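# Move the long cardboard box onto a far-aisle shelf

## Task

Pick up the long cardboard box lying on the desk and set it down on a shelf in the final shelving section at the far end of the aisle (either side of the aisle is fine). It has to rest directly on the shelf board rather than on top of a carton, no part of it may overhang the shelf's front edge, and the robot must not tip over or be left leaning, or the attempt fails.

## Robot and tools

ROBOT. TidyBot++: a wheeled base (0.54 m long, 0.50 m wide, 0.38 m tall) on four powered casters, carrying one seven-joint arm with a two-finger gripper. The shoulder sits 0.12 m ahead of the base centre and 0.68 m above the floor. Segments: upper arm 0.42 m, forearm 0.31 m, hand 0.31 m (wrist to the hand point). Cameras: base_camera and wrist_camera (the latter looks along the hand). The arm begins folded with the hand pointing down; folded, the hand reaches about 0.08 m beyond the base front and the elbow up to 1.15 m high.

FRAMES. Base frame: origin on the floor below the base centre, x forward, y left, z up, metres. Odometry frame: the base frame as it was when the scene began. hand_pose is reported in the base frame as x, y, z, qw, qx, qy, qz; it marks the centre of the closed finger pads. The hand's z axis runs out along the fingers; fingers open and close along its y axis.

move: one action per call. Action keys:
- base: an object holding any of translate_m (forward +, -2 to 2 m), strafe_m (left +, -2 to 2 m), rotate_rad (counter-clockwise seen from above +, -6.3 to 6.3 rad). All are offsets relative to the base's current position and heading, measured along the base axes at the moment the command starts; translate and strafe together produce one straight-line drive.
- joints: absolute angle targets by name: joint_1_rad (any angle; positive turns the arm clockwise from above, opposite to heading), joint_2_rad shoulder (-2.249 to 2.249; 0 is upright, positive leans forward), joint_3_rad (any angle), joint_4_rad elbow (-2.579 to 2.579; 0 straight, negative bends forward when joint_3 is 3.14), joint_5_rad (any), joint_6_rad wrist (-2.099 to 2.099), joint_7_rad (any; at 1.57 with hand down the fingers open left/right), gripper_pos (0 fully open to 1 fully closed; pad gap about 85 x (1 - gripper_pos) mm). Any-angle joints take the short way round; send steps smaller than half a turn.
- target: one list of seven numbers [x, y, z, qw, qx, qy, qz], an absolute hand pose in the base frame, metres. With target, joints may only contain gripper_pos.
- speeds: caps for this action: translate_m/strafe_m 0.05-0.5 m/s (give it under only one when combined), rotate_rad 0.1-1.57 rad/s, gripper_pos 0.234-0.993 per s.
- min_time_s: 0.1-8 s, the shortest duration of each arm motion.
Non-action arguments: cameras (list of base_camera, wrist_camera or all; [] for none; omitted means all only for an empty move) and blocking (true/omitted waits until everything rests; false returns within about 0.5 s while motion continues). A move with no action just reports state and images. An action lasts at most 15 s; base moves time out after 14 s.

wait: seconds (0-10) and optional cameras; returns early once running motions stop. stop: brakes all your running motions; braked parts may keep pressing on contacts. zoom_image: camera plus region [x0, y0, x1, y1] in pixels of that camera's newest image, at most 504 by 504. finished_scene: scene = the current scene number; call nothing after it in the same reply.

RESULTS. base_status, joint_status, hand_status: done, moving, off_target (resting away from target, maybe still pushing), not_followed (command withheld, e.g. self-collision with a cause: line, or pose unreachable), contact_stop and time_out (uncommanded stops; later calls in that reply are skipped), torque_fault, limit_stop_at_motor_heat. on_its_own lists things the robot did unasked. base_odometry counts wheel turns only, so slipping looks like travel; heading -3.142 to 3.142. base_tilt in degrees (forward/right positive). motor_effort is a percentage of max torque with the last action's peak in brackets. hand_target is where the hand would be if all joints reached their targets. Motor temperatures list one value per arm joint; MOTOR HOT appears at 60 °C, and at 75 °C the arm goes limp for 30-60 s.

PRACTICE. After a target, correct position by adding (wanted - hand_pose) to the last target's xyz; to hold still, resend hand_target, not hand_pose. A loaded arm sags; never command a held joint to its own reading. Hand-down reach tops out near 0.94 m, only close to the base. Low, forward-pointing targets near the base often miss and can drive the arm into the base; an unreachable pose makes the arm wander up to 10 s, then time_out. The arm does not avoid furniture and keeps pushing if it hits.

GRIPPER. A spring makes empty fingers sit a few mm narrower than the reading, so they touch early. When stopped by an object they read off_target and squeeze about 100-140 N depending on speed; the boxes are empty and crush, so close slowly and aim only about 0.01 past first contact. Fingertips extend about 19 mm past the hand point when closed.

AVOID. Dropping the box, releasing it while moving, slamming or hard pushes on furniture, heavy twisting or pulling on the gripper, and torque faults (joint_1-4 limit 104.5 N m, joint_5-7 51.3 N m). Don't drive or turn while the arm is caught on something above about 0.6 m, or swing a stretched arm sideways: the robot can tip. Back away or retract the arm to correct a lean. Loose objects may occasionally get nudged.

Each tool is called in YAML: its name, and indented under it one key for each argument.

## Session

I'll start by looking at the scene.

move:

Scene clock: 0.00 s.
Motor temperatures (°C): [28 28 24 31 32 42 39]
base_odometry: x=+0.000 y=+0.000 heading=+0.000
base_tilt: forward=+0.4 right=-0.4
base_status: not commanded
joint_positions: joint_1_rad=+0.049 joint_2_rad=-0.302 joint_3_rad=+3.189 joint_4_rad=-2.545 joint_5_rad=+0.002 joint_6_rad=-0.901 joint_7_rad=+1.561 gripper_pos=+0.002
joint_status: not commanded
motor_effort: joint_1_rad=-1 joint_2_rad=-4 joint_3_rad=-1 joint_4_rad=+11 joint_5_rad=+0 joint_6_rad=+0 joint_7_rad=-1
hand_pose: x=+0.2394 y=-0.0090 z=+0.5767 quat_wxyz=(-0.006, +0.999, -0.052, -0.001) (m; base frame)
hand_target: x=+0.2388 y=-0.0090 z=+0.5764 quat_wxyz=(-0.006, +0.999, -0.052, -0.001) (m; base frame)
hand_status: not commanded
pictures: base_camera, wrist_camera
Images, in order (width x height): base_camera 644x364, wrist_camera 644x476.

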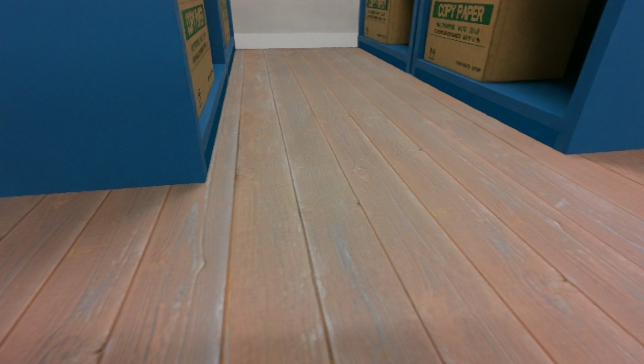

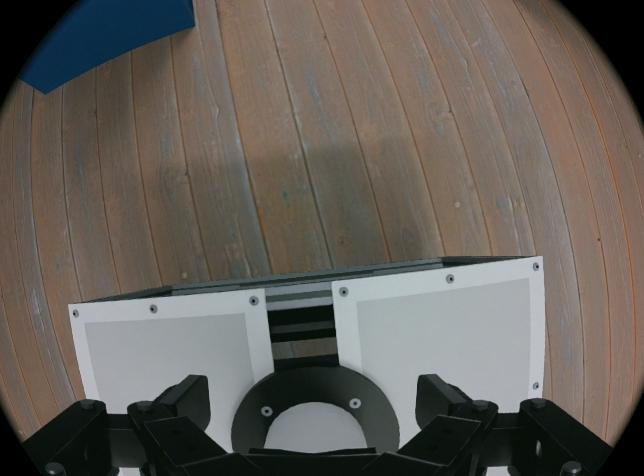

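move:
  joints: {"joint_6_rad": 0.62}
  cameras: ["all"]

Scene clock: 2.50 s.
move: done
base_odometry: x=+0.000 y=+0.000 heading=+0.000
base_tilt: forward=+0.3 right=-0.4
base_status: not commanded
joint_positions: joint_1_rad=+0.049 joint_2_rad=-0.302 joint_3_rad=+3.189 joint_4_rad=-2.545 joint_5_rad=+0.002 joint_6_rad=+0.519 joint_7_rad=+1.561 gripper_pos=+0.002
joint_status: all done
motor_effort: joint_1_rad=+0(1) joint_2_rad=-8(8) joint_3_rad=-1(1) joint_4_rad=+16(16) joint_5_rad=+0(0) joint_6_rad=+8(9) joint_7_rad=-1(1)
hand_pose: x=+0.5460 y=-0.0413 z=+0.8404 quat_wxyz=(+0.022, +0.758, -0.044, +0.650)
hand_target: x=+0.5489 y=-0.0419 z=+0.8710 quat_wxyz=(+0.024, +0.725, -0.042, +0.688)
hand_status: not commanded
pictures: base_camera, wrist_camera
Images, in order (width x height): base_camera 644x364, wrist_camera 644x476.

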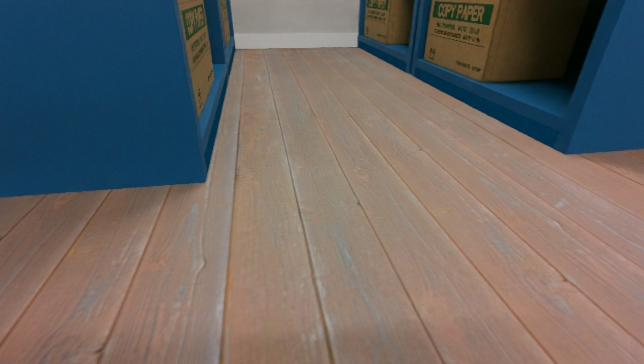

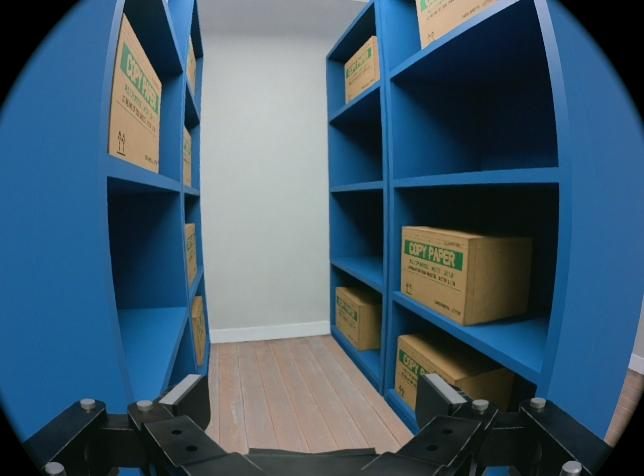

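move:
  base: {"rotate_rad": -0.9}
  speeds: {"rotate_rad": 0.6}
  cameras: ["all"]

move:
  base: {"rotate_rad": -0.9}
  speeds: {"rotate_rad": 0.6}
  cameras: ["all"]

Scene clock: 4.93 s.
move: done
base_odometry: x=+0.000 y=+0.000 heading=-0.900
base_tilt: forward=+0.4 right=-0.3
base_status: done
joint_positions: joint_1_rad=+0.049 joint_2_rad=-0.302 joint_3_rad=+3.189 joint_4_rad=-2.545 joint_5_rad=+0.002 joint_6_rad=+0.519 joint_7_rad=+1.561 gripper_pos=+0.002
joint_status: not commanded
motor_effort: joint_1_rad=+0(1) joint_2_rad=-8(9) joint_3_rad=-1(2) joint_4_rad=+16(17) joint_5_rad=+0(1) joint_6_rad=+9(9) joint_7_rad=-1(1)
hand_pose: x=+0.5460 y=-0.0413 z=+0.8404 quat_wxyz=(+0.022, +0.758, -0.044, +0.651)
hand_target: x=+0.5489 y=-0.0419 z=+0.8710 quat_wxyz=(+0.024, +0.725, -0.042, +0.688)
hand_status: not commanded
pictures: base_camera, wrist_camera
Images, in order (width x height): base_camera 644x364, wrist_camera 644x476.

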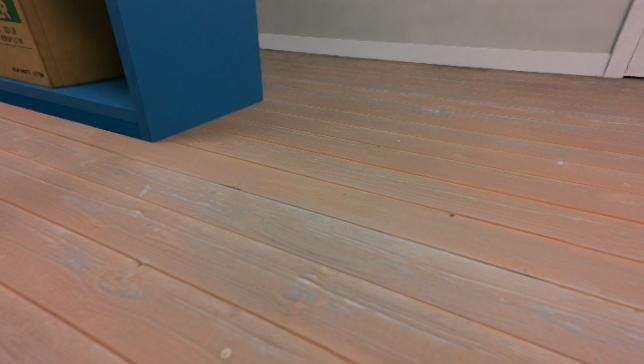

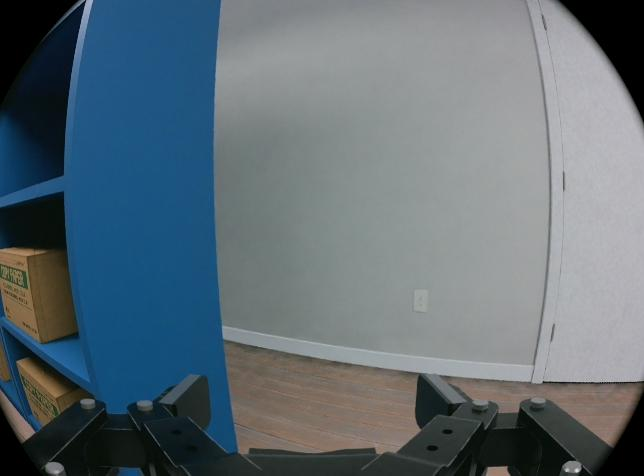

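Scene clock: 7.20 s.
move: done
base_odometry: x=+0.000 y=+0.000 heading=-1.799
base_tilt: forward=+0.5 right=-0.4
base_status: done
joint_positions: joint_1_rad=+0.049 joint_2_rad=-0.302 joint_3_rad=+3.189 joint_4_rad=-2.545 joint_5_rad=+0.002 joint_6_rad=+0.519 joint_7_rad=+1.561 gripper_pos=+0.002
joint_status: not commanded
motor_effort: joint_1_rad=+0(1) joint_2_rad=-8(8) joint_3_rad=-1(2) joint_4_rad=+15(17) joint_5_rad=+0(1) joint_6_rad=+8(9) joint_7_rad=-1(2)
hand_pose: x=+0.5460 y=-0.0412 z=+0.8404 quat_wxyz=(+0.022, +0.758, -0.043, +0.651)
hand_target: x=+0.5489 y=-0.0419 z=+0.8710 quat_wxyz=(+0.024, +0.725, -0.042, +0.688)
hand_status: not commanded
pictures: base_camera, wrist_camera
Images, in order (width x height): base_camera 644x364, wrist_camera 644x476.

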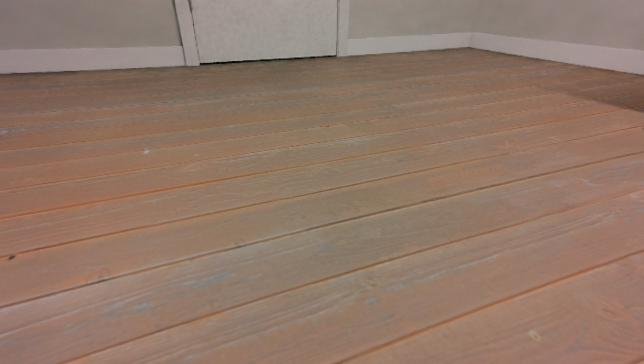

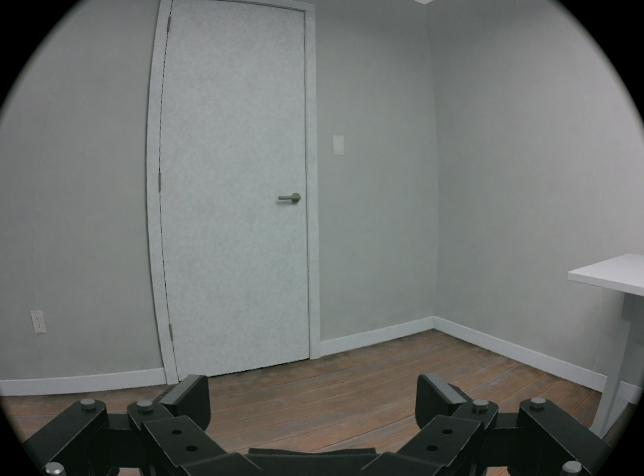

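move:
  base: {"rotate_rad": -0.9}
  speeds: {"rotate_rad": 0.6}
  cameras: ["all"]

move:
  base: {"rotate_rad": -0.44}
  speeds: {"rotate_rad": 0.6}
  cameras: ["all"]

Scene clock: 9.53 s.
move: done
base_odometry: x=+0.000 y=+0.000 heading=-2.699
base_tilt: forward=+0.4 right=-0.3
base_status: done
joint_positions: joint_1_rad=+0.049 joint_2_rad=-0.302 joint_3_rad=+3.189 joint_4_rad=-2.545 joint_5_rad=+0.002 joint_6_rad=+0.519 joint_7_rad=+1.561 gripper_pos=+0.002
joint_status: not commanded
motor_effort: joint_1_rad=+0(1) joint_2_rad=-8(8) joint_3_rad=-1(2) joint_4_rad=+16(17) joint_5_rad=+0(1) joint_6_rad=+8(9) joint_7_rad=-1(1)
hand_pose: x=+0.5460 y=-0.0411 z=+0.8404 quat_wxyz=(+0.022, +0.758, -0.043, +0.651)
hand_target: x=+0.5489 y=-0.0419 z=+0.8710 quat_wxyz=(+0.024, +0.725, -0.042, +0.688)
hand_status: not commanded
pictures: base_camera, wrist_camera
Images, in order (width x height): base_camera 644x364, wrist_camera 644x476.

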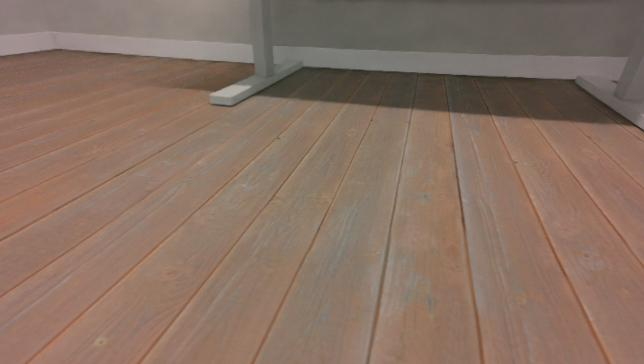

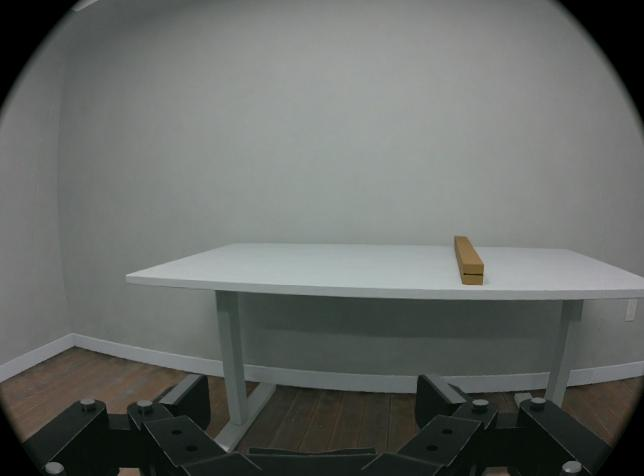

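Scene clock: 11.00 s.
move: done
base_odometry: x=+0.000 y=+0.000 heading=-3.138
base_tilt: forward=+0.4 right=-0.3
base_status: done
joint_positions: joint_1_rad=+0.049 joint_2_rad=-0.302 joint_3_rad=+3.189 joint_4_rad=-2.545 joint_5_rad=+0.002 joint_6_rad=+0.519 joint_7_rad=+1.561 gripper_pos=+0.002
joint_status: not commanded
motor_effort: joint_1_rad=+0(1) joint_2_rad=-8(9) joint_3_rad=-1(2) joint_4_rad=+16(16) joint_5_rad=+0(1) joint_6_rad=+9(9) joint_7_rad=-1(1)
hand_pose: x=+0.5460 y=-0.0411 z=+0.8404 quat_wxyz=(+0.022, +0.758, -0.043, +0.651)
hand_target: x=+0.5489 y=-0.0419 z=+0.8710 quat_wxyz=(+0.024, +0.725, -0.042, +0.688)
hand_status: not commanded
pictures: base_camera, wrist_camera
Images, in order (width x height): base_camera 644x364, wrist_camera 644x476.

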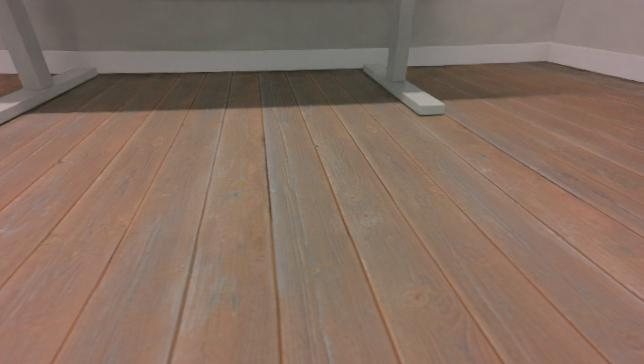

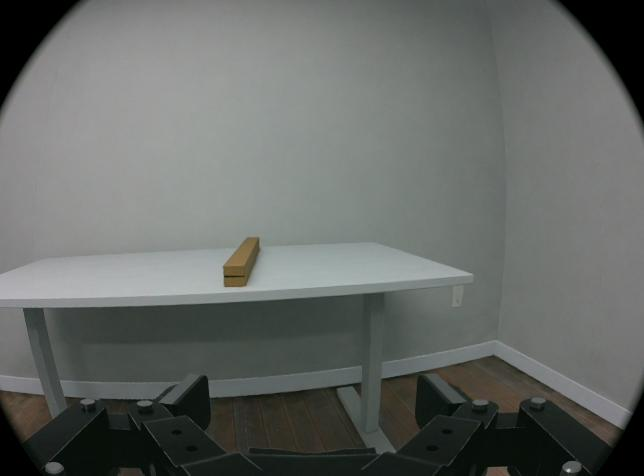

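move:
  base: {"translate_m": 0.3}
  speeds: {"translate_m": 0.3}
  cameras: ["all"]

Scene clock: 13.97 s.
move: done
base_odometry: x=-0.300 y=-0.001 heading=-3.138
base_tilt: forward=+0.4 right=-0.3
base_status: done
joint_positions: joint_1_rad=+0.049 joint_2_rad=-0.302 joint_3_rad=+3.189 joint_4_rad=-2.545 joint_5_rad=+0.002 joint_6_rad=+0.520 joint_7_rad=+1.561 gripper_pos=+0.002
joint_status: not commanded
motor_effort: joint_1_rad=+0(1) joint_2_rad=-7(10) joint_3_rad=-1(1) joint_4_rad=+17(17) joint_5_rad=+0(0) joint_6_rad=+8(9) joint_7_rad=-1(2)
hand_pose: x=+0.5461 y=-0.0411 z=+0.8408 quat_wxyz=(+0.022, +0.757, -0.043, +0.651)
hand_target: x=+0.5489 y=-0.0419 z=+0.8710 quat_wxyz=(+0.024, +0.725, -0.042, +0.688)
hand_status: not commanded
pictures: base_camera, wrist_camera
Images, in order (width x height): base_camera 644x364, wrist_camera 644x476.

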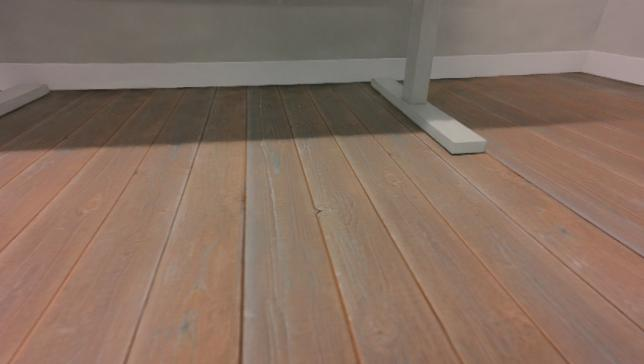

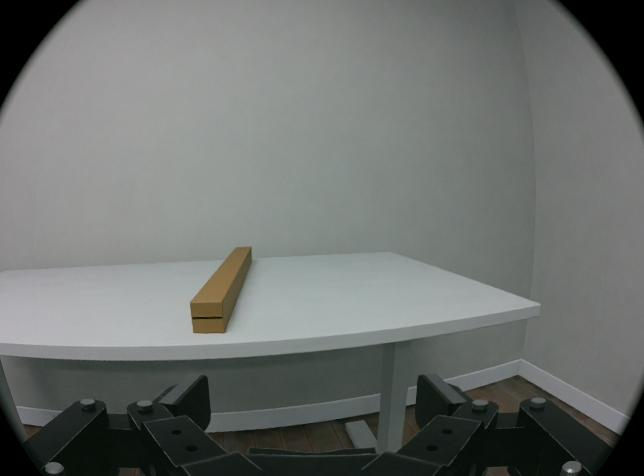

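move:
  joints: {"joint_1_rad": 0.0, "joint_2_rad": 0.282, "joint_3_rad": 3.14, "joint_4_rad": -0.867, "joint_5_rad": 0.0, "joint_6_rad": -1.99, "joint_7_rad": 1.57}
  min_time_s: 4
  cameras: ["all"]

Scene clock: 19.67 s.
move: done
base_odometry: x=-0.300 y=-0.001 heading=-3.138
base_tilt: forward=+0.4 right=-0.4
base_status: not commanded
joint_positions: joint_1_rad=+0.020 joint_2_rad=+0.258 joint_3_rad=+3.154 joint_4_rad=-0.887 joint_5_rad=+0.002 joint_6_rad=-1.912 joint_7_rad=+1.561 gripper_pos=+0.002
joint_status: all done
motor_effort: joint_1_rad=+0(1) joint_2_rad=-25(26) joint_3_rad=-1(2) joint_4_rad=+13(19) joint_5_rad=+0(1) joint_6_rad=+1(10) joint_7_rad=-1(2)
hand_pose: x=+0.5389 y=-0.0117 z=+0.9081 quat_wxyz=(+0.003, +0.999, -0.021, +0.042)
hand_target: x=+0.5237 y=+0.0019 z=+0.9034 quat_wxyz=(+0.000, +1.000, +0.000, +0.001)
hand_status: not commanded
pictures: base_camera, wrist_camera
Images, in order (width x height): base_camera 644x364, wrist_camera 644x476.

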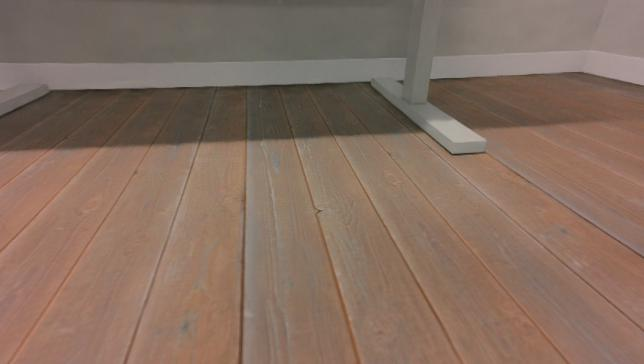

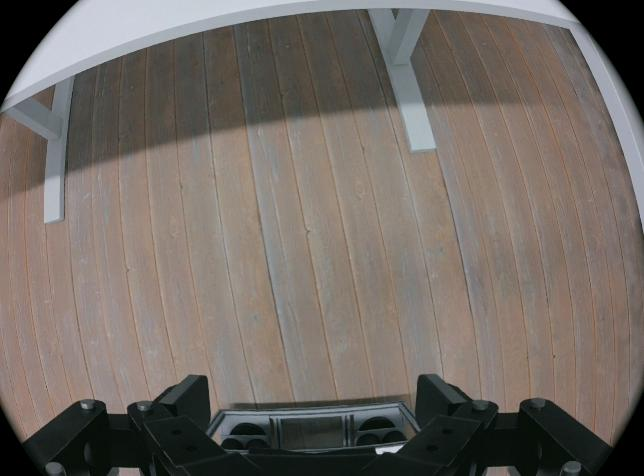

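move:
  base: {"translate_m": 0.25, "strafe_m": 0.11}
  speeds: {"translate_m": 0.2}
  cameras: ["all"]

Scene clock: 22.53 s.
move: done
base_odometry: x=-0.550 y=-0.112 heading=-3.138
base_tilt: forward=+0.4 right=-0.3
base_status: done
joint_positions: joint_1_rad=+0.014 joint_2_rad=+0.273 joint_3_rad=+3.151 joint_4_rad=-0.886 joint_5_rad=+0.002 joint_6_rad=-1.918 joint_7_rad=+1.561 gripper_pos=+0.002
joint_status: not commanded
motor_effort: joint_1_rad=+0(2) joint_2_rad=-25(28) joint_3_rad=+0(2) joint_4_rad=+13(14) joint_5_rad=+0(0) joint_6_rad=+0(1) joint_7_rad=-1(1)
hand_pose: x=+0.5405 y=-0.0083 z=+0.9021 quat_wxyz=(+0.002, +0.999, -0.017, +0.032)
hand_target: x=+0.5237 y=+0.0019 z=+0.9034 quat_wxyz=(+0.000, +1.000, +0.000, +0.001)
hand_status: not commanded
pictures: base_camera, wrist_camera
Images, in order (width x height): base_camera 644x364, wrist_camera 644x476.

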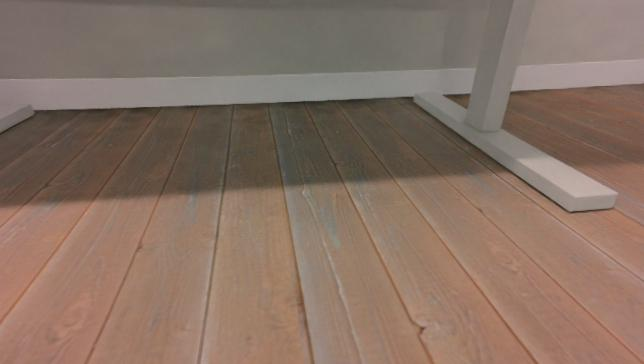

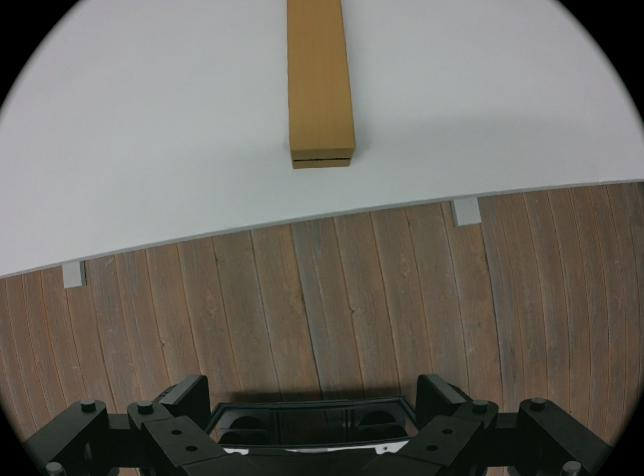

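move:
  base: {"translate_m": 0.3}
  speeds: {"translate_m": 0.2}
  cameras: ["all"]

Scene clock: 25.17 s.
move: done
base_odometry: x=-0.850 y=-0.113 heading=-3.138
base_tilt: forward=+0.4 right=-0.4
base_status: done
joint_positions: joint_1_rad=+0.014 joint_2_rad=+0.278 joint_3_rad=+3.151 joint_4_rad=-0.886 joint_5_rad=+0.002 joint_6_rad=-1.921 joint_7_rad=+1.561 gripper_pos=+0.002
joint_status: not commanded
motor_effort: joint_1_rad=+0(1) joint_2_rad=-25(29) joint_3_rad=-1(2) joint_4_rad=+14(14) joint_5_rad=+0(1) joint_6_rad=+0(1) joint_7_rad=-1(2)
hand_pose: x=+0.5410 y=-0.0081 z=+0.9002 quat_wxyz=(+0.002, +0.999, -0.016, +0.029)
hand_target: x=+0.5237 y=+0.0019 z=+0.9034 quat_wxyz=(+0.000, +1.000, +0.000, +0.001)
hand_status: not commanded
pictures: base_camera, wrist_camera
Images, in order (width x height): base_camera 644x364, wrist_camera 644x476.

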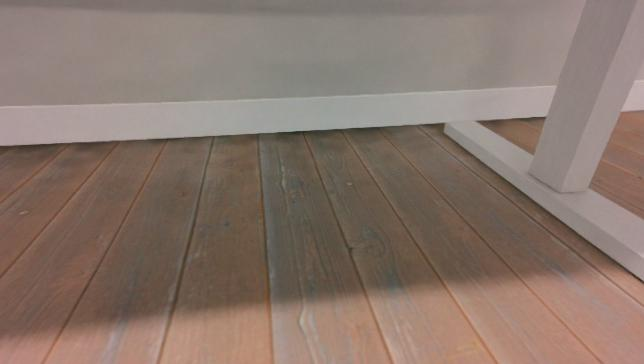

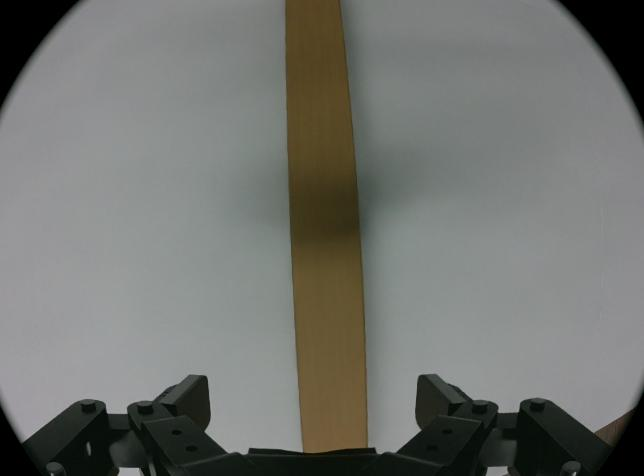

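move:
  joints: {"joint_6_rad": -1.3}
  cameras: ["wrist_camera"]

Scene clock: 26.63 s.
move: done
base_odometry: x=-0.850 y=-0.113 heading=-3.138
base_tilt: forward=+0.4 right=-0.4
base_status: not commanded
joint_positions: joint_1_rad=+0.014 joint_2_rad=+0.278 joint_3_rad=+3.151 joint_4_rad=-0.883 joint_5_rad=+0.002 joint_6_rad=-1.380 joint_7_rad=+1.561 gripper_pos=+0.002
joint_status: all done
motor_effort: joint_1_rad=+0(1) joint_2_rad=-27(28) joint_3_rad=-1(2) joint_4_rad=+15(16) joint_5_rad=+0(1) joint_6_rad=+5(5) joint_7_rad=-1(2)
hand_pose: x=+0.6987 y=-0.0115 z=+0.9550 quat_wxyz=(+0.004, +0.955, -0.015, +0.296)
hand_target: x=+0.7217 y=+0.0021 z=+0.9751 quat_wxyz=(-0.001, +0.941, +0.000, +0.339)
hand_status: not commanded
Images, in order (width x height): wrist_camera 644x476.

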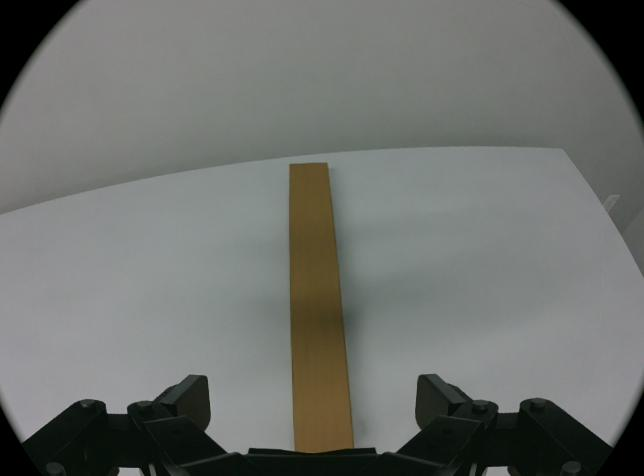

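move:
  base: {"translate_m": -0.8}
  speeds: {"translate_m": 0.35}

move:
  joints: {"joint_1_rad": 0.0, "joint_2_rad": -0.302, "joint_3_rad": 3.14, "joint_4_rad": -2.545, "joint_5_rad": 0.0, "joint_6_rad": 0.6, "joint_7_rad": 1.57}
  base: {"rotate_rad": -2.99}
  speeds: {"rotate_rad": 0.5}
  min_time_s: 3
  cameras: ["all"]

Scene clock: 30.60 s.
move: done
base_odometry: x=-0.050 y=-0.110 heading=-3.138
base_tilt: forward=+0.4 right=-0.3
base_status: done
joint_positions: joint_1_rad=+0.011 joint_2_rad=+0.285 joint_3_rad=+3.149 joint_4_rad=-0.883 joint_5_rad=+0.002 joint_6_rad=-1.379 joint_7_rad=+1.561 gripper_pos=+0.002
joint_status: not commanded
motor_effort: joint_1_rad=+0(4) joint_2_rad=-28(32) joint_3_rad=-1(3) joint_4_rad=+15(17) joint_5_rad=+0(1) joint_6_rad=+5(6) joint_7_rad=-1(2)
hand_pose: x=+0.7008 y=-0.0096 z=+0.9512 quat_wxyz=(+0.003, +0.956, -0.014, +0.293)
hand_target: x=+0.7217 y=+0.0021 z=+0.9751 quat_wxyz=(-0.001, +0.941, +0.000, +0.339)
hand_status: not commanded
pictures: none

Scene clock: 37.27 s.
move: done
base_odometry: x=-0.050 y=-0.110 heading=+0.156
base_tilt: forward=+0.4 right=-0.3
base_status: done
joint_positions: joint_1_rad=+0.001 joint_2_rad=-0.275 joint_3_rad=+3.142 joint_4_rad=-2.516 joint_5_rad=+0.002 joint_6_rad=+0.497 joint_7_rad=+1.561 gripper_pos=+0.002
joint_status: all done
motor_effort: joint_1_rad=+0(3) joint_2_rad=-9(29) joint_3_rad=+0(3) joint_4_rad=+16(19) joint_5_rad=+0(2) joint_6_rad=+9(10) joint_7_rad=-1(2)
hand_pose: x=+0.5578 y=+0.0014 z=+0.8380 quat_wxyz=(-0.003, +0.765, -0.003, +0.643)
hand_target: x=+0.5503 y=+0.0021 z=+0.8653 quat_wxyz=(-0.001, +0.732, +0.000, +0.681)
hand_status: not commanded
pictures: base_camera, wrist_camera
Images, in order (width x height): base_camera 644x364, wrist_camera 644x476.

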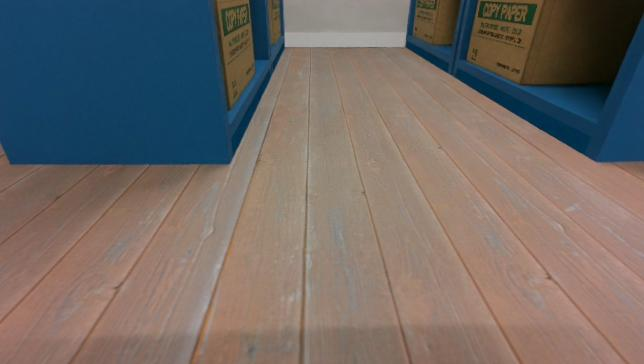

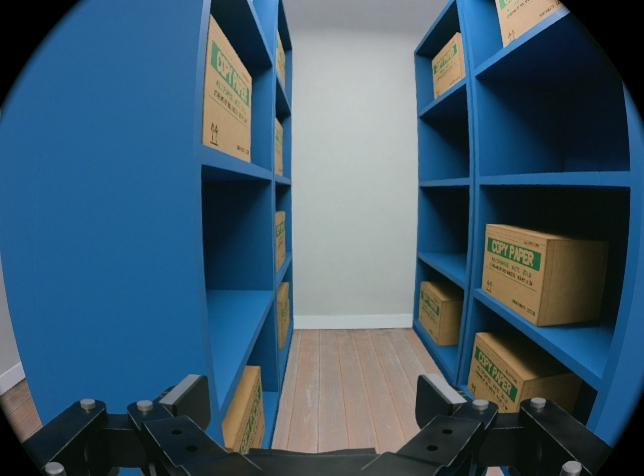

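move:
  base: {"strafe_m": -0.25}
  speeds: {"strafe_m": 0.3}
  cameras: ["all"]

Scene clock: 39.27 s.
move: done
base_odometry: x=-0.011 y=-0.357 heading=+0.156
base_tilt: forward=+0.3 right=-0.3
base_status: done
joint_positions: joint_1_rad=+0.001 joint_2_rad=-0.275 joint_3_rad=+3.142 joint_4_rad=-2.516 joint_5_rad=+0.002 joint_6_rad=+0.497 joint_7_rad=+1.561 gripper_pos=+0.002
joint_status: not commanded
motor_effort: joint_1_rad=+0(1) joint_2_rad=-9(9) joint_3_rad=-1(2) joint_4_rad=+15(17) joint_5_rad=+0(1) joint_6_rad=+8(9) joint_7_rad=-1(1)
hand_pose: x=+0.5577 y=+0.0014 z=+0.8382 quat_wxyz=(-0.003, +0.765, -0.003, +0.644)
hand_target: x=+0.5503 y=+0.0021 z=+0.8653 quat_wxyz=(-0.001, +0.732, +0.000, +0.681)
hand_status: not commanded
pictures: base_camera, wrist_camera
Images, in order (width x height): base_camera 644x364, wrist_camera 644x476.

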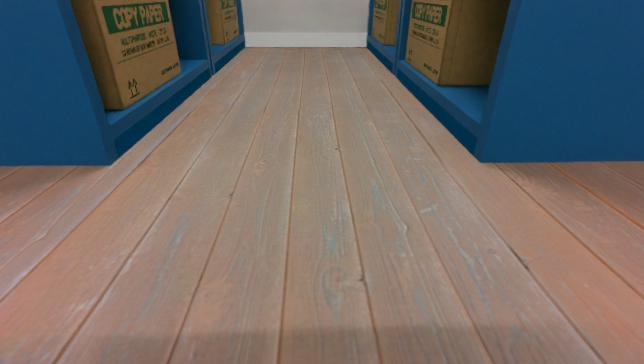

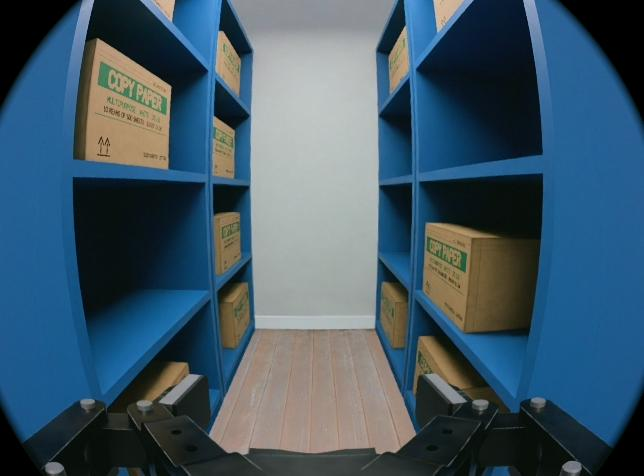

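move:
  base: {"rotate_rad": 0.03, "strafe_m": 0.05}
  speeds: {"strafe_m": 0.2}

move:
  base: {"translate_m": 0.9}
  speeds: {"translate_m": 0.3}
  cameras: ["all"]

Scene clock: 40.80 s.
move: done
base_odometry: x=-0.019 y=-0.308 heading=+0.186
base_tilt: forward=+0.4 right=-0.3
base_status: done
joint_positions: joint_1_rad=+0.001 joint_2_rad=-0.276 joint_3_rad=+3.142 joint_4_rad=-2.516 joint_5_rad=+0.002 joint_6_rad=+0.498 joint_7_rad=+1.561 gripper_pos=+0.002
joint_status: not commanded
motor_effort: joint_1_rad=+0(2) joint_2_rad=-9(9) joint_3_rad=-1(3) joint_4_rad=+16(17) joint_5_rad=+0(1) joint_6_rad=+9(9) joint_7_rad=-1(1)
hand_pose: x=+0.5577 y=+0.0012 z=+0.8383 quat_wxyz=(-0.003, +0.765, -0.003, +0.644)
hand_target: x=+0.5503 y=+0.0021 z=+0.8653 quat_wxyz=(-0.001, +0.732, +0.000, +0.681)
hand_status: not commanded
pictures: none

Scene clock: 44.80 s.
move: done
base_odometry: x=+0.866 y=-0.141 heading=+0.186
base_tilt: forward=+0.4 right=-0.4
base_status: done
joint_positions: joint_1_rad=+0.001 joint_2_rad=-0.284 joint_3_rad=+3.142 joint_4_rad=-2.519 joint_5_rad=+0.002 joint_6_rad=+0.500 joint_7_rad=+1.561 gripper_pos=+0.002
joint_status: not commanded
motor_effort: joint_1_rad=+0(1) joint_2_rad=-8(12) joint_3_rad=-1(1) joint_4_rad=+16(17) joint_5_rad=+0(1) joint_6_rad=+9(9) joint_7_rad=-1(2)
hand_pose: x=+0.5557 y=+0.0012 z=+0.8411 quat_wxyz=(-0.003, +0.763, -0.003, +0.647)
hand_target: x=+0.5503 y=+0.0021 z=+0.8653 quat_wxyz=(-0.001, +0.732, +0.000, +0.681)
hand_status: not commanded
pictures: base_camera, wrist_camera
Images, in order (width x height): base_camera 644x364, wrist_camera 644x476.

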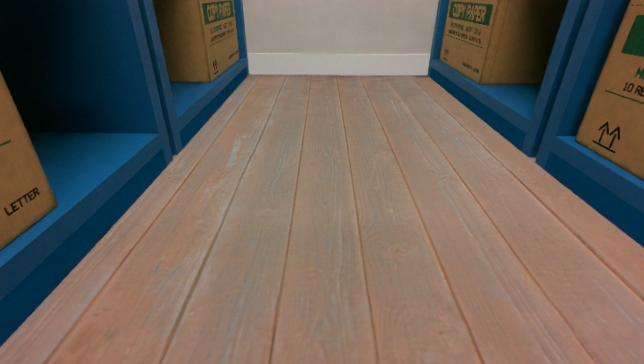

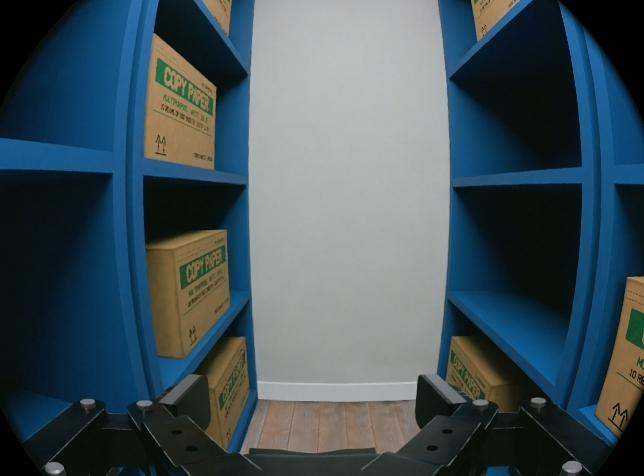

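move:
  base: {"translate_m": 0.4, "strafe_m": -0.07}
  speeds: {"translate_m": 0.25}

move:
  joints: {"joint_1_rad": 0.8}
  min_time_s: 2
  cameras: ["all"]

Scene clock: 48.27 s.
move: done
base_odometry: x=+1.272 y=-0.136 heading=+0.186
base_tilt: forward=+0.4 right=-0.3
base_status: done
joint_positions: joint_1_rad=+0.001 joint_2_rad=-0.288 joint_3_rad=+3.142 joint_4_rad=-2.520 joint_5_rad=+0.002 joint_6_rad=+0.501 joint_7_rad=+1.561 gripper_pos=+0.002
joint_status: not commanded
motor_effort: joint_1_rad=+0(1) joint_2_rad=-8(12) joint_3_rad=-1(1) joint_4_rad=+15(17) joint_5_rad=+0(0) joint_6_rad=+8(9) joint_7_rad=-1(1)
hand_pose: x=+0.5547 y=+0.0012 z=+0.8424 quat_wxyz=(-0.003, +0.762, -0.003, +0.648)
hand_target: x=+0.5503 y=+0.0021 z=+0.8653 quat_wxyz=(-0.001, +0.732, +0.000, +0.681)
hand_status: not commanded
pictures: none

Scene clock: 50.57 s.
move: done
base_odometry: x=+1.272 y=-0.136 heading=+0.186
base_tilt: forward=+0.4 right=-0.4
base_status: not commanded
joint_positions: joint_1_rad=+0.782 joint_2_rad=-0.288 joint_3_rad=+3.142 joint_4_rad=-2.520 joint_5_rad=+0.002 joint_6_rad=+0.501 joint_7_rad=+1.561 gripper_pos=+0.002
joint_status: all done
motor_effort: joint_1_rad=-1(1) joint_2_rad=-9(9) joint_3_rad=-1(1) joint_4_rad=+16(16) joint_5_rad=+0(1) joint_6_rad=+8(9) joint_7_rad=-1(1)
hand_pose: x=+0.4293 y=-0.3059 z=+0.8424 quat_wxyz=(+0.244, +0.703, -0.293, +0.600)
hand_target: x=+0.4210 y=-0.3079 z=+0.8653 quat_wxyz=(+0.265, +0.675, -0.285, +0.628)
hand_status: not commanded
pictures: base_camera, wrist_camera
Images, in order (width x height): base_camera 644x364, wrist_camera 644x476.

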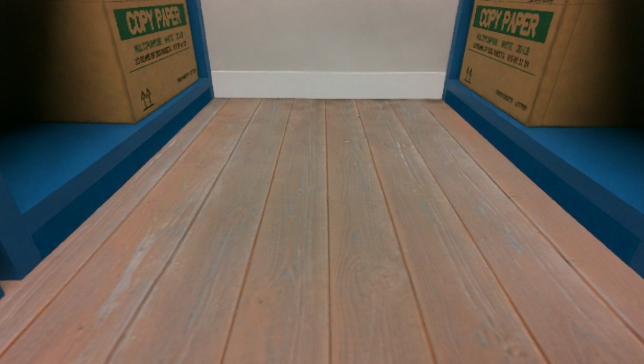

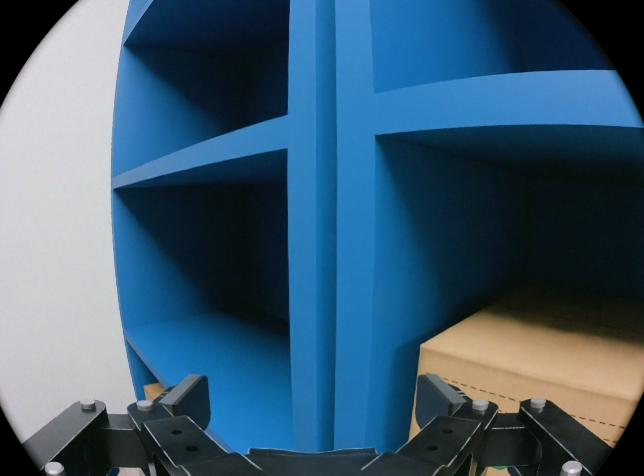

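move:
  base: {"translate_m": 0.45}
  speeds: {"translate_m": 0.25}
  cameras: ["all"]

move:
  joints: {"joint_1_rad": 1.57, "joint_6_rad": 0.3}
  min_time_s: 3
  cameras: ["all"]

Scene clock: 53.83 s.
move: done
base_odometry: x=+1.714 y=-0.053 heading=+0.186
base_tilt: forward=+0.4 right=-0.3
base_status: done
joint_positions: joint_1_rad=+0.783 joint_2_rad=-0.289 joint_3_rad=+3.142 joint_4_rad=-2.521 joint_5_rad=+0.002 joint_6_rad=+0.501 joint_7_rad=+1.561 gripper_pos=+0.002
joint_status: not commanded
motor_effort: joint_1_rad=+0(1) joint_2_rad=-8(11) joint_3_rad=-1(2) joint_4_rad=+16(17) joint_5_rad=+0(1) joint_6_rad=+8(9) joint_7_rad=-1(1)
hand_pose: x=+0.4287 y=-0.3062 z=+0.8427 quat_wxyz=(+0.245, +0.702, -0.293, +0.601)
hand_target: x=+0.4210 y=-0.3079 z=+0.8653 quat_wxyz=(+0.265, +0.675, -0.285, +0.628)
hand_status: not commanded
pictures: base_camera, wrist_camera
Images, in order (width x height): base_camera 644x364, wrist_camera 644x476.

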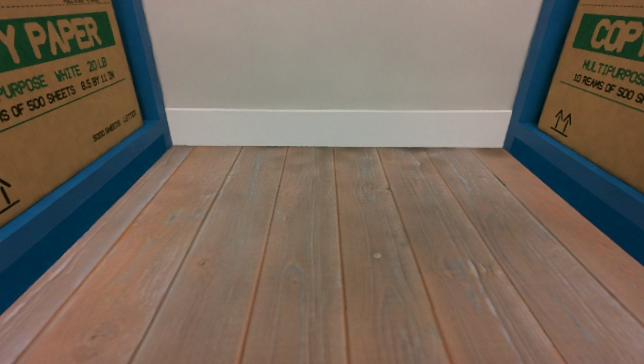

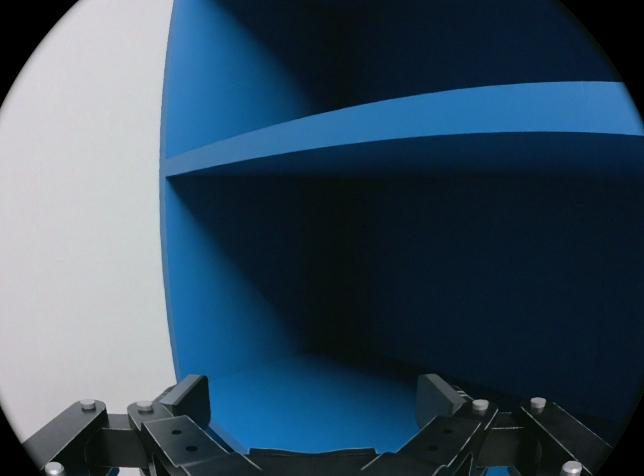

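Scene clock: 57.13 s.
move: done
base_odometry: x=+1.714 y=-0.053 heading=+0.186
base_tilt: forward=+0.4 right=-0.3
base_status: not commanded
joint_positions: joint_1_rad=+1.556 joint_2_rad=-0.291 joint_3_rad=+3.139 joint_4_rad=-2.528 joint_5_rad=+0.002 joint_6_rad=+0.382 joint_7_rad=+1.561 gripper_pos=+0.002
joint_status: all done
motor_effort: joint_1_rad=+0(5) joint_2_rad=-8(9) joint_3_rad=-1(5) joint_4_rad=+16(17) joint_5_rad=+0(4) joint_6_rad=+8(10) joint_7_rad=-1(2)
hand_pose: x=+0.1284 y=-0.4252 z=+0.8033 quat_wxyz=(+0.419, +0.569, -0.563, +0.430)
hand_target: x=+0.1214 y=-0.4108 z=+0.7746 quat_wxyz=(+0.398, +0.584, -0.583, +0.399)
hand_status: not commanded
pictures: base_camera, wrist_camera
Images, in order (width x height): base_camera 644x364, wrist_camera 644x476.

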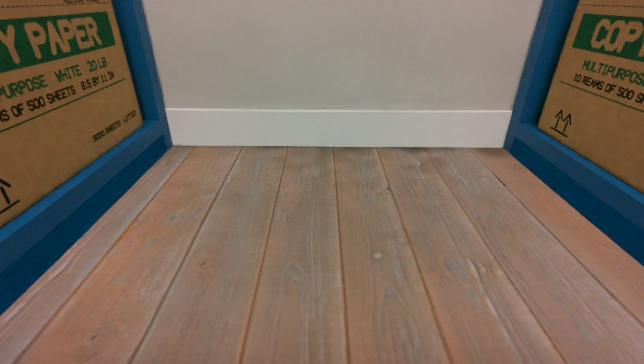

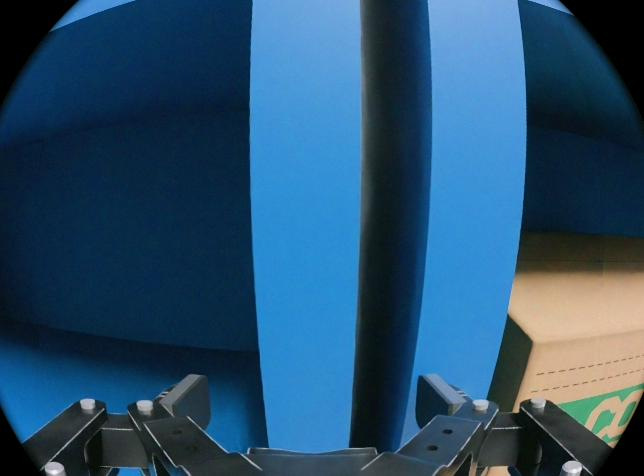

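move:
  base: {"translate_m": 0.4, "strafe_m": 0.1}
  speeds: {"translate_m": 0.2}
  joints: {"joint_6_rad": 0.55}
  cameras: ["all"]

Scene clock: 61.23 s.
move: done
base_odometry: x=+2.089 y=+0.119 heading=+0.186
base_tilt: forward=+0.4 right=-0.3
base_status: done
joint_positions: joint_1_rad=+1.556 joint_2_rad=-0.291 joint_3_rad=+3.139 joint_4_rad=-2.529 joint_5_rad=+0.002 joint_6_rad=+0.527 joint_7_rad=+1.561 gripper_pos=+0.002
joint_status: all done
motor_effort: joint_1_rad=+0(1) joint_2_rad=-8(10) joint_3_rad=-1(2) joint_4_rad=+16(18) joint_5_rad=+0(1) joint_6_rad=+9(10) joint_7_rad=-1(1)
hand_pose: x=+0.1283 y=-0.4342 z=+0.8468 quat_wxyz=(+0.458, +0.537, -0.531, +0.470)
hand_target: x=+0.1214 y=-0.4298 z=+0.8498 quat_wxyz=(+0.468, +0.530, -0.529, +0.469)
hand_status: not commanded
pictures: base_camera, wrist_camera
Images, in order (width x height): base_camera 644x364, wrist_camera 644x476.

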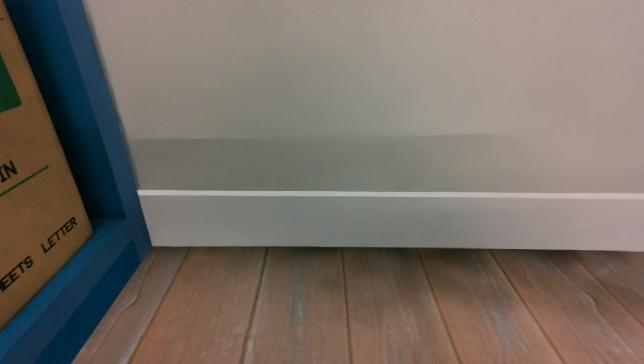

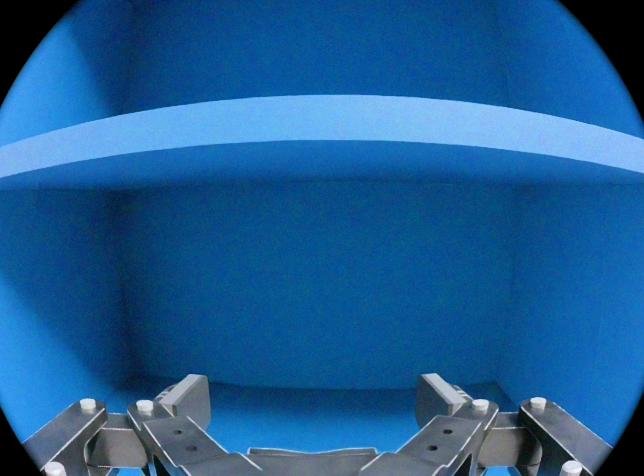

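move:
  base: {"strafe_m": -0.1}
  speeds: {"strafe_m": 0.15}
  joints: {"joint_1_rad": 0.0, "joint_6_rad": 0.6}
  min_time_s: 2
  cameras: ["all"]

Scene clock: 64.70 s.
move: done
base_odometry: x=+2.108 y=+0.021 heading=+0.186
base_tilt: forward=+0.5 right=-0.3
base_status: done
joint_positions: joint_1_rad=+0.019 joint_2_rad=-0.292 joint_3_rad=+3.139 joint_4_rad=-2.529 joint_5_rad=+0.002 joint_6_rad=+0.527 joint_7_rad=+1.561 gripper_pos=+0.002
joint_status: all done
motor_effort: joint_1_rad=+0(1) joint_2_rad=-8(12) joint_3_rad=-1(2) joint_4_rad=+16(17) joint_5_rad=+0(1) joint_6_rad=+9(10) joint_7_rad=-1(2)
hand_pose: x=+0.5531 y=-0.0052 z=+0.8472 quat_wxyz=(+0.002, +0.755, -0.009, +0.656)
hand_target: x=+0.5503 y=+0.0021 z=+0.8653 quat_wxyz=(-0.001, +0.732, +0.000, +0.681)
hand_status: not commanded
pictures: base_camera, wrist_camera
Images, in order (width x height): base_camera 644x364, wrist_camera 644x476.

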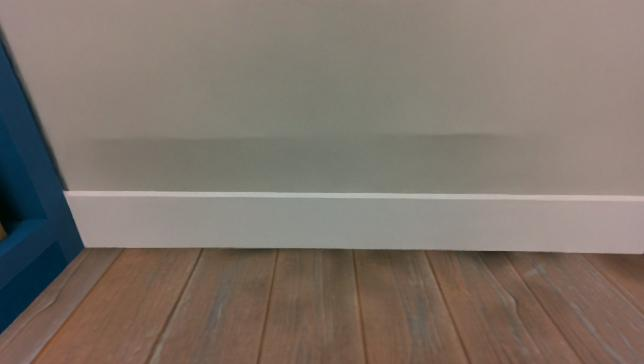

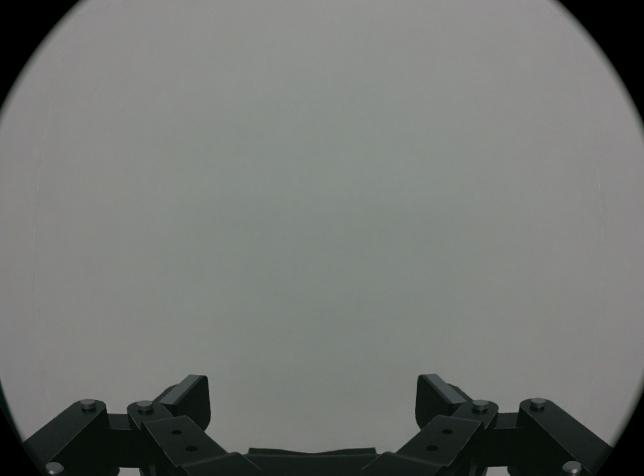

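move:
  base: {"translate_m": -0.65}
  speeds: {"translate_m": 0.3}

move:
  joints: {"joint_1_rad": 0.0, "joint_2_rad": 0.075, "joint_3_rad": 3.14, "joint_4_rad": -1.544, "joint_5_rad": 0.0, "joint_6_rad": -0.738, "joint_7_rad": 1.57}
  min_time_s: 3
  cameras: ["all"]

Scene clock: 68.43 s.
move: done
base_odometry: x=+1.469 y=-0.099 heading=+0.186
base_tilt: forward=+0.4 right=-0.3
base_status: done
joint_positions: joint_1_rad=+0.018 joint_2_rad=-0.294 joint_3_rad=+3.139 joint_4_rad=-2.529 joint_5_rad=+0.002 joint_6_rad=+0.527 joint_7_rad=+1.561 gripper_pos=+0.002
joint_status: not commanded
motor_effort: joint_1_rad=+0(1) joint_2_rad=-8(11) joint_3_rad=+0(1) joint_4_rad=+15(17) joint_5_rad=+0(1) joint_6_rad=+9(9) joint_7_rad=-1(2)
hand_pose: x=+0.5529 y=-0.0050 z=+0.8478 quat_wxyz=(+0.002, +0.754, -0.008, +0.657)
hand_target: x=+0.5503 y=+0.0021 z=+0.8653 quat_wxyz=(-0.001, +0.732, +0.000, +0.681)
hand_status: not commanded
pictures: none

Scene clock: 72.10 s.
move: done
base_odometry: x=+1.469 y=-0.099 heading=+0.186
base_tilt: forward=+0.4 right=-0.3
base_status: not commanded
joint_positions: joint_1_rad=+0.018 joint_2_rad=+0.053 joint_3_rad=+3.139 joint_4_rad=-1.565 joint_5_rad=+0.002 joint_6_rad=-0.656 joint_7_rad=+1.561 gripper_pos=+0.002
joint_status: all done
motor_effort: joint_1_rad=+0(2) joint_2_rad=-22(23) joint_3_rad=-1(2) joint_4_rad=+18(19) joint_5_rad=+0(1) joint_6_rad=+6(9) joint_7_rad=-1(2)
hand_pose: x=+0.6926 y=-0.0079 z=+0.8857 quat_wxyz=(+0.002, +0.907, -0.011, +0.420)
hand_target: x=+0.6844 y=+0.0022 z=+0.8659 quat_wxyz=(-0.001, +0.924, +0.000, +0.382)
hand_status: not commanded
pictures: base_camera, wrist_camera
Images, in order (width x height): base_camera 644x364, wrist_camera 644x476.

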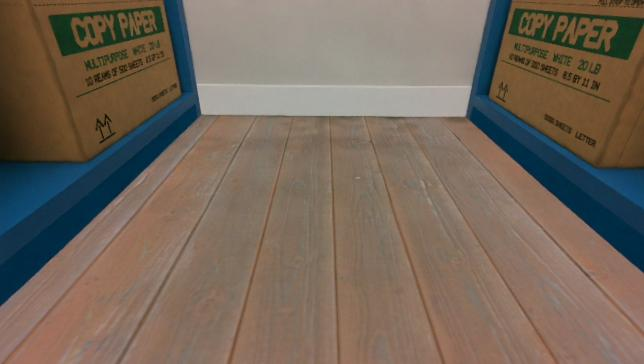

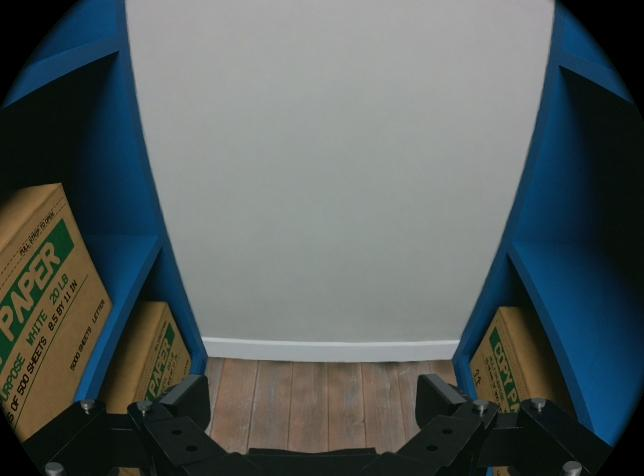

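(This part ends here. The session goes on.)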